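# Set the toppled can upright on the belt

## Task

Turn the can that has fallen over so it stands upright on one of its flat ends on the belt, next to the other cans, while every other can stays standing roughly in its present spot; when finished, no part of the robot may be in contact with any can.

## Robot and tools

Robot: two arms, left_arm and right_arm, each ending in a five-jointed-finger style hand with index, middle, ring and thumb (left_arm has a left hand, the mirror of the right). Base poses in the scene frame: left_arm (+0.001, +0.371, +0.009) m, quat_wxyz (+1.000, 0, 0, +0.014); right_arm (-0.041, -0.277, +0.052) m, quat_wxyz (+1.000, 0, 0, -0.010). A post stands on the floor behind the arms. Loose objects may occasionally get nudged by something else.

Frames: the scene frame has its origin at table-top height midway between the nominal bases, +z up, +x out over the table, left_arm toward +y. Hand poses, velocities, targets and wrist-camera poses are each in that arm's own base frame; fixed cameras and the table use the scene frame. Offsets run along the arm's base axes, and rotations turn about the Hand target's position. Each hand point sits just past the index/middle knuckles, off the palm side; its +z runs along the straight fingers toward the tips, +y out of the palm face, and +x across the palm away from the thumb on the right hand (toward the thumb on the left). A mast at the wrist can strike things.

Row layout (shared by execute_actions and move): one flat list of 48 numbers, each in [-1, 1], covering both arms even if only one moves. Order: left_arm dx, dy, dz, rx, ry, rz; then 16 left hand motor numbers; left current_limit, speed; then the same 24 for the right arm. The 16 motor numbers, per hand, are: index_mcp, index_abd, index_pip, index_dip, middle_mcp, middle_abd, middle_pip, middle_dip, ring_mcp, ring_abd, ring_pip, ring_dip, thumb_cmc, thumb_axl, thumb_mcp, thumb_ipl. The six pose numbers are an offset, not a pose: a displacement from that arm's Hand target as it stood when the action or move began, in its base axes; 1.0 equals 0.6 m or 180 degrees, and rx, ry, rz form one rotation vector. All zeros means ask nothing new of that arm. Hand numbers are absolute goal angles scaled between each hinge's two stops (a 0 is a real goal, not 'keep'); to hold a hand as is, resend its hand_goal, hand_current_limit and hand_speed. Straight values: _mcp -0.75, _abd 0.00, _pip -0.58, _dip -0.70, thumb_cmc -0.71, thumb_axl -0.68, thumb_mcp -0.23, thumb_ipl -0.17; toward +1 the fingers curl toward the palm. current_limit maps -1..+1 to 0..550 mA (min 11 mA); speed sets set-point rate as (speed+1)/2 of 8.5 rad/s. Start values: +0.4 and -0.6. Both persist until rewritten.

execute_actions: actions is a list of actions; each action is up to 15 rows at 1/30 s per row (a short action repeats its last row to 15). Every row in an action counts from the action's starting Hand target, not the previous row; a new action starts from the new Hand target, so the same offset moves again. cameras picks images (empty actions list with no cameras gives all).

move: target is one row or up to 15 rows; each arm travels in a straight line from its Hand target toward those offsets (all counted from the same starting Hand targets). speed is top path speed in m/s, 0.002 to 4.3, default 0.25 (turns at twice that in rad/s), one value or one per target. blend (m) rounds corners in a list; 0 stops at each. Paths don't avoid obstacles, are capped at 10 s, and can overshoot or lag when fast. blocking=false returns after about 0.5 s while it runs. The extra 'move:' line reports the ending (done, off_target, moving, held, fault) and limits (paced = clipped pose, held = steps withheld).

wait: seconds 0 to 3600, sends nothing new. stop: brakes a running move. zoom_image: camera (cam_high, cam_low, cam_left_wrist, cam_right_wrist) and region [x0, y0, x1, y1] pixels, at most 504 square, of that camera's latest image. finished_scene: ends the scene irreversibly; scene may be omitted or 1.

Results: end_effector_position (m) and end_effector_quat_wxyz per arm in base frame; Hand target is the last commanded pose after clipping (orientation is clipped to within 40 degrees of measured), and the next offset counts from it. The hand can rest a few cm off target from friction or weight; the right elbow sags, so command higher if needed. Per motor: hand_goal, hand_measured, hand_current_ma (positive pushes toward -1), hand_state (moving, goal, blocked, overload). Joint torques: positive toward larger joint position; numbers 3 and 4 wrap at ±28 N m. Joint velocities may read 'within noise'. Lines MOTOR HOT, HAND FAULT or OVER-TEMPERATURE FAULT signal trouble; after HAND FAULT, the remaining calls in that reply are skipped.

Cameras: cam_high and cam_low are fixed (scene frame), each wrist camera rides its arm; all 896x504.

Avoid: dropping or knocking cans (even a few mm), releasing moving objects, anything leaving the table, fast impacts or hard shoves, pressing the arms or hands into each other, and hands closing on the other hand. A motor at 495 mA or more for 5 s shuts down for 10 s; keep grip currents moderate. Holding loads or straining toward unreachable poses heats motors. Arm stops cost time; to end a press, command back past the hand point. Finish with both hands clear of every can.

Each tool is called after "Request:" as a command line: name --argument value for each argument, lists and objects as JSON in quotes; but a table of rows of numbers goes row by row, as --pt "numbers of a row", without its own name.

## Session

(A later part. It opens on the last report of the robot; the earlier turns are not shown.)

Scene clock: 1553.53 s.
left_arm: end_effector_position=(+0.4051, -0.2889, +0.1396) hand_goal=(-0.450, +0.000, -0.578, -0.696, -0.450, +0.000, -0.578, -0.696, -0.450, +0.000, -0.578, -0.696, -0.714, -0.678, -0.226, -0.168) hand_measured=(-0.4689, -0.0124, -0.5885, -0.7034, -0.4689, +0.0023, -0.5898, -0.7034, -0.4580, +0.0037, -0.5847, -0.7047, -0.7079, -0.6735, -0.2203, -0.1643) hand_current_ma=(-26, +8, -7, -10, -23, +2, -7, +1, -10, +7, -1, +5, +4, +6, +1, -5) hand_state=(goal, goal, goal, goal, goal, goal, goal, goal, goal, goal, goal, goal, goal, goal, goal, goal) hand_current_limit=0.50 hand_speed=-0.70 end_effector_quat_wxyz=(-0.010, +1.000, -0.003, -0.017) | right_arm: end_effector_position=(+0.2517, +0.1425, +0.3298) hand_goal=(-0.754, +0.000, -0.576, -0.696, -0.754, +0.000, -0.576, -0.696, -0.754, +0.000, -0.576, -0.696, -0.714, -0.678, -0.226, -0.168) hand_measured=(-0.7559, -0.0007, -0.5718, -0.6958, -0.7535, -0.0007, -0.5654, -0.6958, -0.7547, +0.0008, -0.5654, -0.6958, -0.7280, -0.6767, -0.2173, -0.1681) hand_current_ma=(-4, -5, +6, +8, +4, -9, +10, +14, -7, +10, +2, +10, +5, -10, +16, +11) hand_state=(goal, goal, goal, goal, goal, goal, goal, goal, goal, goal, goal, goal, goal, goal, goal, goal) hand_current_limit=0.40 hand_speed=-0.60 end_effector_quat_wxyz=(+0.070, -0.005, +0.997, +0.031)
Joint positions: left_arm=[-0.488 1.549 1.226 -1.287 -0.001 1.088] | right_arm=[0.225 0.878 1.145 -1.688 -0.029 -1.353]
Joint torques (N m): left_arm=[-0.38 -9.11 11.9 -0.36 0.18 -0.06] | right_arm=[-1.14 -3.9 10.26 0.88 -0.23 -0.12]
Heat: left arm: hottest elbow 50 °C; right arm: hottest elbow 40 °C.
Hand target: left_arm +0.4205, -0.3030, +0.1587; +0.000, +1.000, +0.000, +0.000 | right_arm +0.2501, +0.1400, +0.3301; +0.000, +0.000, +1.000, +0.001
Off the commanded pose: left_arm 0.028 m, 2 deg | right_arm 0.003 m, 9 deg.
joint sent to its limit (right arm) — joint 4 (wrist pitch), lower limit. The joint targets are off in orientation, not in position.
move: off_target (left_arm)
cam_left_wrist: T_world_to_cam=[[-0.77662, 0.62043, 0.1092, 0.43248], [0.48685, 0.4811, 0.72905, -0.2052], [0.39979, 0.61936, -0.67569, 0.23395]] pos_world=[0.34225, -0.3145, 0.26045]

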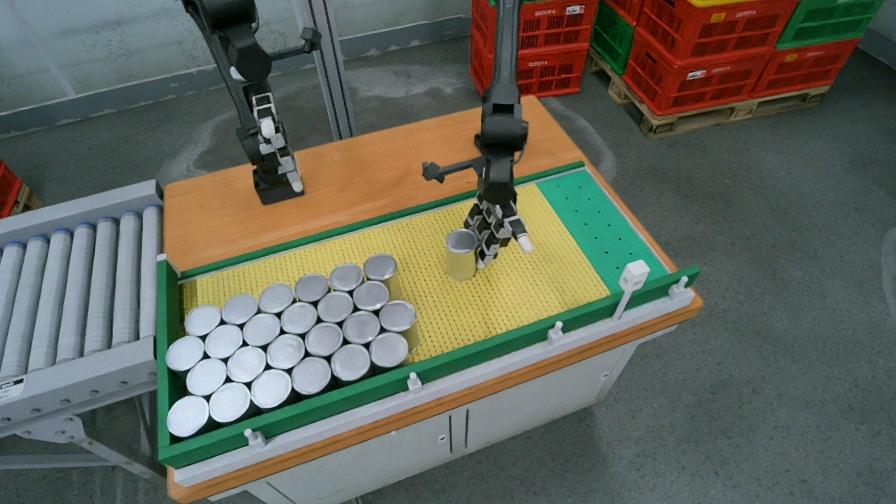

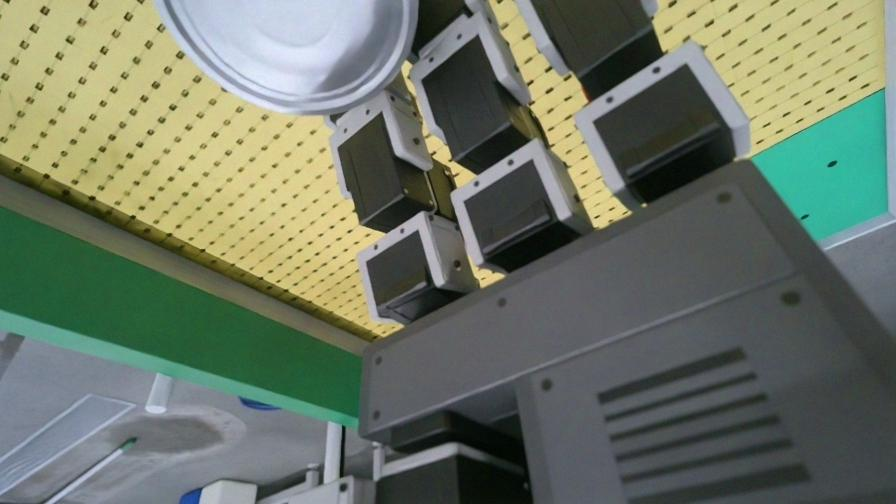

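Request:
move --target '[-0.002,-0.083,0.004,0,0,0, -0.45,0,-0.577,-0.696,-0.45,0,-0.577,-0.696,-0.45,0,-0.577,-0.696,-0.714,-0.678,-0.226,-0.168,0.5,-0.7, 0,0,0,0,0,0, -0.754,0,-0.576,-0.696,-0.754,0,-0.576,-0.696,-0.754,0,-0.576,-0.696,-0.714,-0.678,-0.226,-0.168,0.4,-0.6]' --speed 0.03 --cameras '["cam_high","cam_left_wrist"]'

Request:
zoom_image --camera "cam_high" --region '[350, 190, 510, 320]'

Scene clock: 1561.23 s.
left_arm: end_effector_position=(+0.4056, -0.3371, +0.1417) hand_goal=(-0.450, +0.000, -0.578, -0.696, -0.450, +0.000, -0.578, -0.696, -0.450, +0.000, -0.578, -0.696, -0.714, -0.678, -0.226, -0.168) hand_measured=(-0.4689, -0.0124, -0.5885, -0.7034, -0.4713, +0.0023, -0.5898, -0.7034, -0.4580, +0.0037, -0.5859, -0.7047, -0.7092, -0.6735, -0.2203, -0.1653) hand_current_ma=(-29, -2, -16, -4, -28, +3, +0, -8, -3, -2, -2, -5, +2, +11, +3, -7) hand_state=(goal, goal, goal, goal, blocked, goal, goal, goal, goal, goal, goal, goal, goal, goal, goal, goal) hand_current_limit=0.50 hand_speed=-0.70 end_effector_quat_wxyz=(-0.011, +1.000, -0.002, -0.016) | right_arm: end_effector_position=(+0.2517, +0.1425, +0.3298) hand_goal=(-0.754, +0.000, -0.576, -0.696, -0.754, +0.000, -0.576, -0.696, -0.754, +0.000, -0.576, -0.696, -0.714, -0.678, -0.226, -0.168) hand_measured=(-0.7559, -0.0007, -0.5731, -0.6958, -0.7535, -0.0007, -0.5654, -0.6958, -0.7547, -0.0007, -0.5654, -0.6958, -0.7267, -0.6767, -0.2163, -0.1681) hand_current_ma=(-5, -1, -1, -3, +4, +6, +12, +3, -10, +13, +7, -5, -8, -12, +27, +8) hand_state=(goal, goal, goal, goal, goal, goal, goal, goal, goal, goal, goal, goal, goal, goal, goal, goal) hand_current_limit=0.40 hand_speed=-0.60 end_effector_quat_wxyz=(+0.070, -0.005, +0.997, +0.031)
Joint positions: left_arm=[-0.581 1.609 1.304 -1.306 -0.001 0.994] | right_arm=[0.225 0.878 1.145 -1.688 -0.029 -1.353]
Joint torques (N m): left_arm=[-0.38 -9.93 11.95 -0.39 0.17 -0.06] | right_arm=[-1.14 -3.9 10.25 0.88 -0.23 -0.12]
Heat: left arm: hottest elbow 51 °C; right arm: hottest elbow 40 °C.
Hand target: left_arm +0.4192, -0.3529, +0.1611; +0.000, +1.000, +0.000, +0.000 | right_arm +0.2501, +0.1400, +0.3301; +0.000, +0.000, +1.000, +0.001
Off the commanded pose: left_arm 0.029 m, 2 deg | right_arm 0.003 m, 9 deg.
joint sent to its limit (right arm) — joint 4 (wrist pitch), lower limit. The joint targets are off in orientation, not in position.
move: off_target (left_arm)
cam_left_wrist: T_world_to_cam=[[-0.77745, 0.61925, 0.10999, 0.46244], [0.48516, 0.47918, 0.73145, -0.18399], [0.40025, 0.62202, -0.67297, 0.26544]] pos_world=[0.34254, -0.36331, 0.26235]

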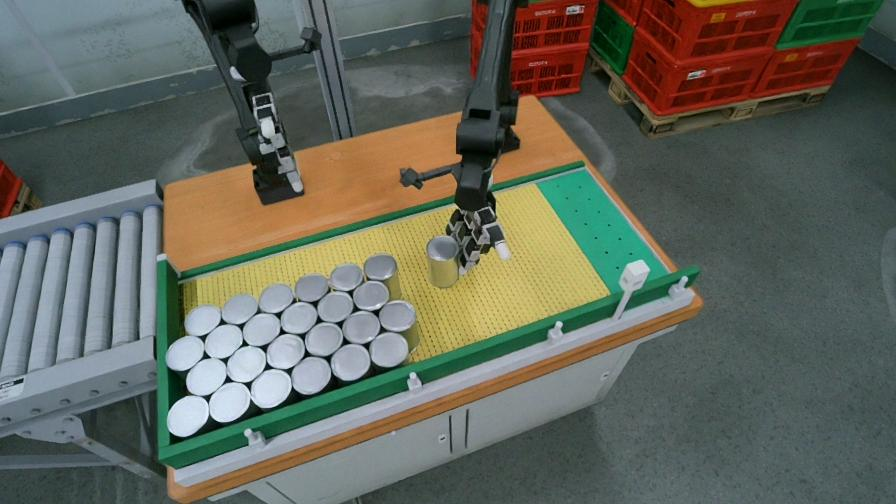

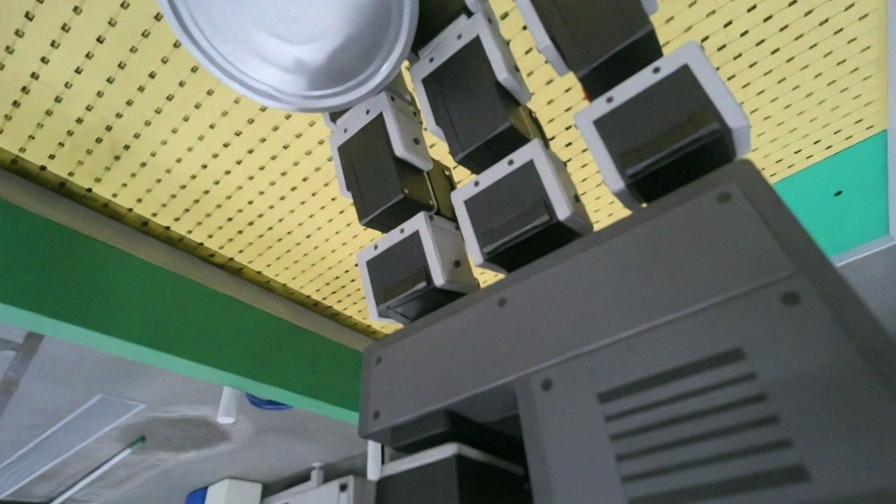

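Scaled by 3.150 from the camera's image (finer frame: 1280x720).

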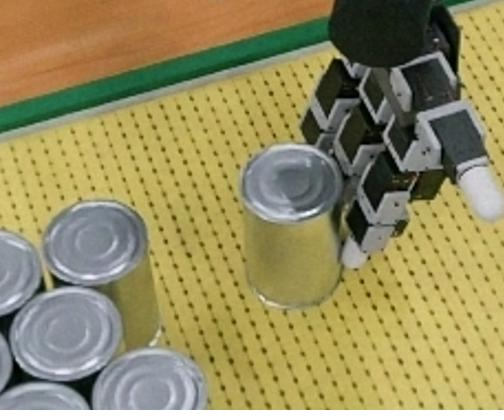

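Request:
move --pt "0 0.13 0.01 0 0 0 -0.45 0 -0.577 -0.696 -0.45 0 -0.577 -0.696 -0.45 0 -0.577 -0.696 -0.714 -0.678 -0.226 -0.168 0.5 -0.7 0 0 0 0 0 0 -0.754 0 -0.576 -0.696 -0.754 0 -0.576 -0.696 -0.754 0 -0.576 -0.696 -0.714 -0.678 -0.226 -0.168 0.4 -0.6" --pt "-0.03 0.25 0.22 0 0 0 -0.45 0 -0.577 -0.696 -0.45 0 -0.577 -0.696 -0.45 0 -0.577 -0.696 -0.714 -0.678 -0.226 -0.168 0.5 -0.7 0 0 0 0 0 0 -0.754 0 -0.576 -0.696 -0.754 0 -0.576 -0.696 -0.754 0 -0.576 -0.696 -0.714 -0.678 -0.226 -0.168 0.4 -0.6" --speed '[0.05,0.12]' --blend 0.01 --cameras '["cam_high","cam_low"]'

Request:
zoom_image --camera "cam_high" --region '[350, 190, 510, 320]'

Request:
zoom_image --camera "cam_low" --region '[360, 130, 560, 260]'

Scene clock: 1573.37 s.
left_arm: end_effector_position=(+0.3916, -0.2028, +0.2660) hand_goal=(-0.450, +0.000, -0.578, -0.696, -0.450, +0.000, -0.578, -0.696, -0.450, +0.000, -0.578, -0.696, -0.714, -0.678, -0.226, -0.168) hand_measured=(-0.4640, -0.0109, -0.5872, -0.7034, -0.4652, +0.0037, -0.5898, -0.7034, -0.4580, +0.0037, -0.5847, -0.7047, -0.7079, -0.6735, -0.2203, -0.1643) hand_current_ma=(-14, +1, -10, -5, -23, +8, +8, -5, +3, -3, -2, -11, +8, +4, -4, -4) hand_state=(goal, goal, goal, goal, goal, goal, goal, goal, goal, goal, goal, goal, goal, goal, goal, goal) hand_current_limit=0.50 hand_speed=-0.70 end_effector_quat_wxyz=(-0.009, +1.000, +0.003, -0.025) | right_arm: end_effector_position=(+0.2517, +0.1425, +0.3298) hand_goal=(-0.754, +0.000, -0.576, -0.696, -0.754, +0.000, -0.576, -0.696, -0.754, +0.000, -0.576, -0.696, -0.714, -0.678, -0.226, -0.168) hand_measured=(-0.7547, -0.0007, -0.5731, -0.6958, -0.7535, -0.0007, -0.5654, -0.6958, -0.7547, +0.0008, -0.5641, -0.6958, -0.7280, -0.6777, -0.2163, -0.1672) hand_current_ma=(+6, -8, -1, +0, +3, +5, +16, +5, -12, +5, +5, +0, +5, -7, +28, +13) hand_state=(goal, goal, goal, goal, goal, goal, goal, goal, goal, goal, goal, goal, goal, goal, goal, goal) hand_current_limit=0.40 hand_speed=-0.60 end_effector_quat_wxyz=(+0.070, -0.005, +0.997, +0.031)
Joint positions: left_arm=[-0.31 1.384 1.385 -1.626 -0.002 1.255] | right_arm=[0.225 0.878 1.145 -1.688 -0.029 -1.353]
Joint torques (N m): left_arm=[1.03 -8.7 12.07 -0.54 0.14 0.3] | right_arm=[-1.14 -3.9 10.25 0.88 -0.23 -0.12]
Heat: left arm: hottest elbow 52 °C; right arm: hottest elbow 40 °C.
Hand target: left_arm +0.4013, -0.2029, +0.2931; +0.000, +1.000, +0.000, +0.000 | right_arm +0.2501, +0.1400, +0.3301; +0.000, +0.000, +1.000, +0.001
Off the commanded pose: left_arm 0.029 m, 3 deg | right_arm 0.003 m, 9 deg.
joint sent to its limit (right arm) — joint 4 (wrist pitch), lower limit. The joint targets are off in orientation, not in position.
move: off_target (left_arm)

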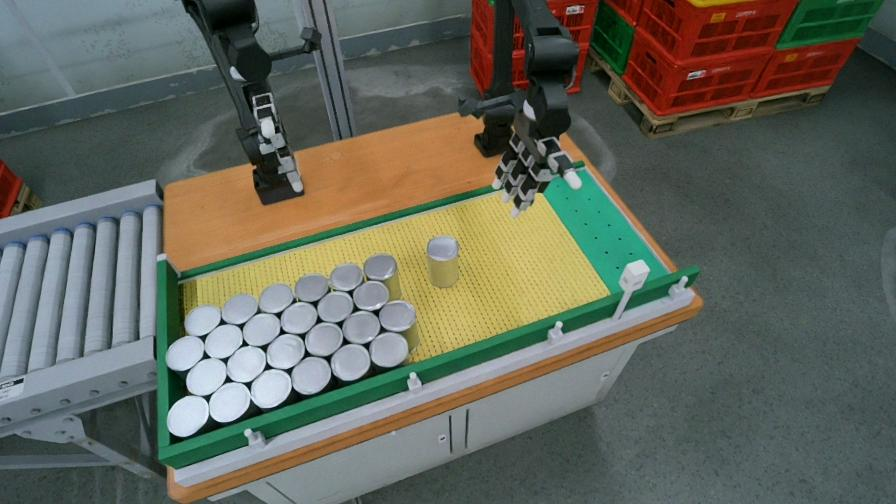

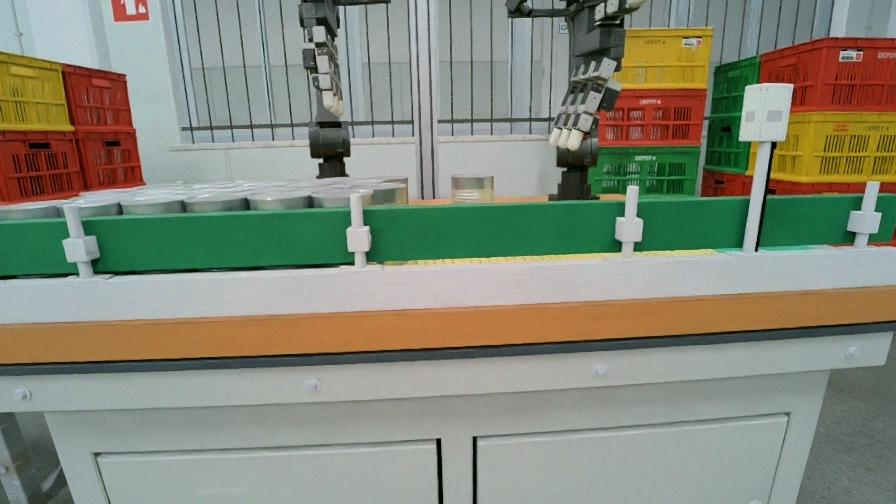

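Scaled by 3.150 from the camera's image (finer frame: 1280x720).

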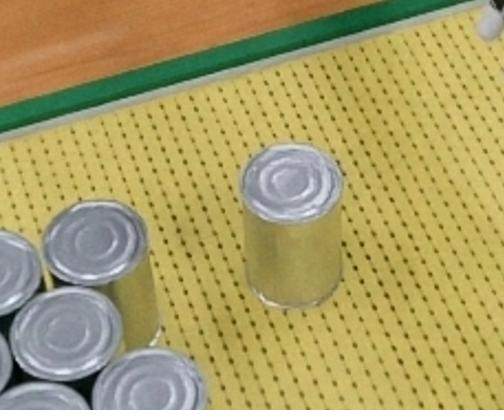

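Scaled by 2.520 from the camera's image (finer frame: 1280x720).

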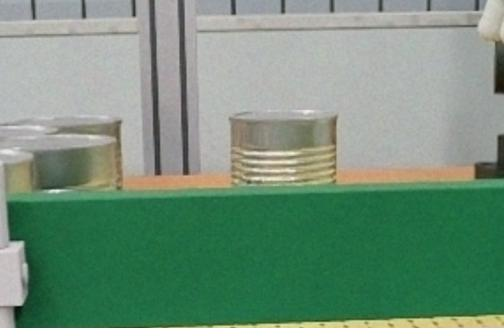

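The can is standing upright on its own beside the other cans. Both hands are clear of every can.

Request:
finished_scene

The scene is finished: the task was done.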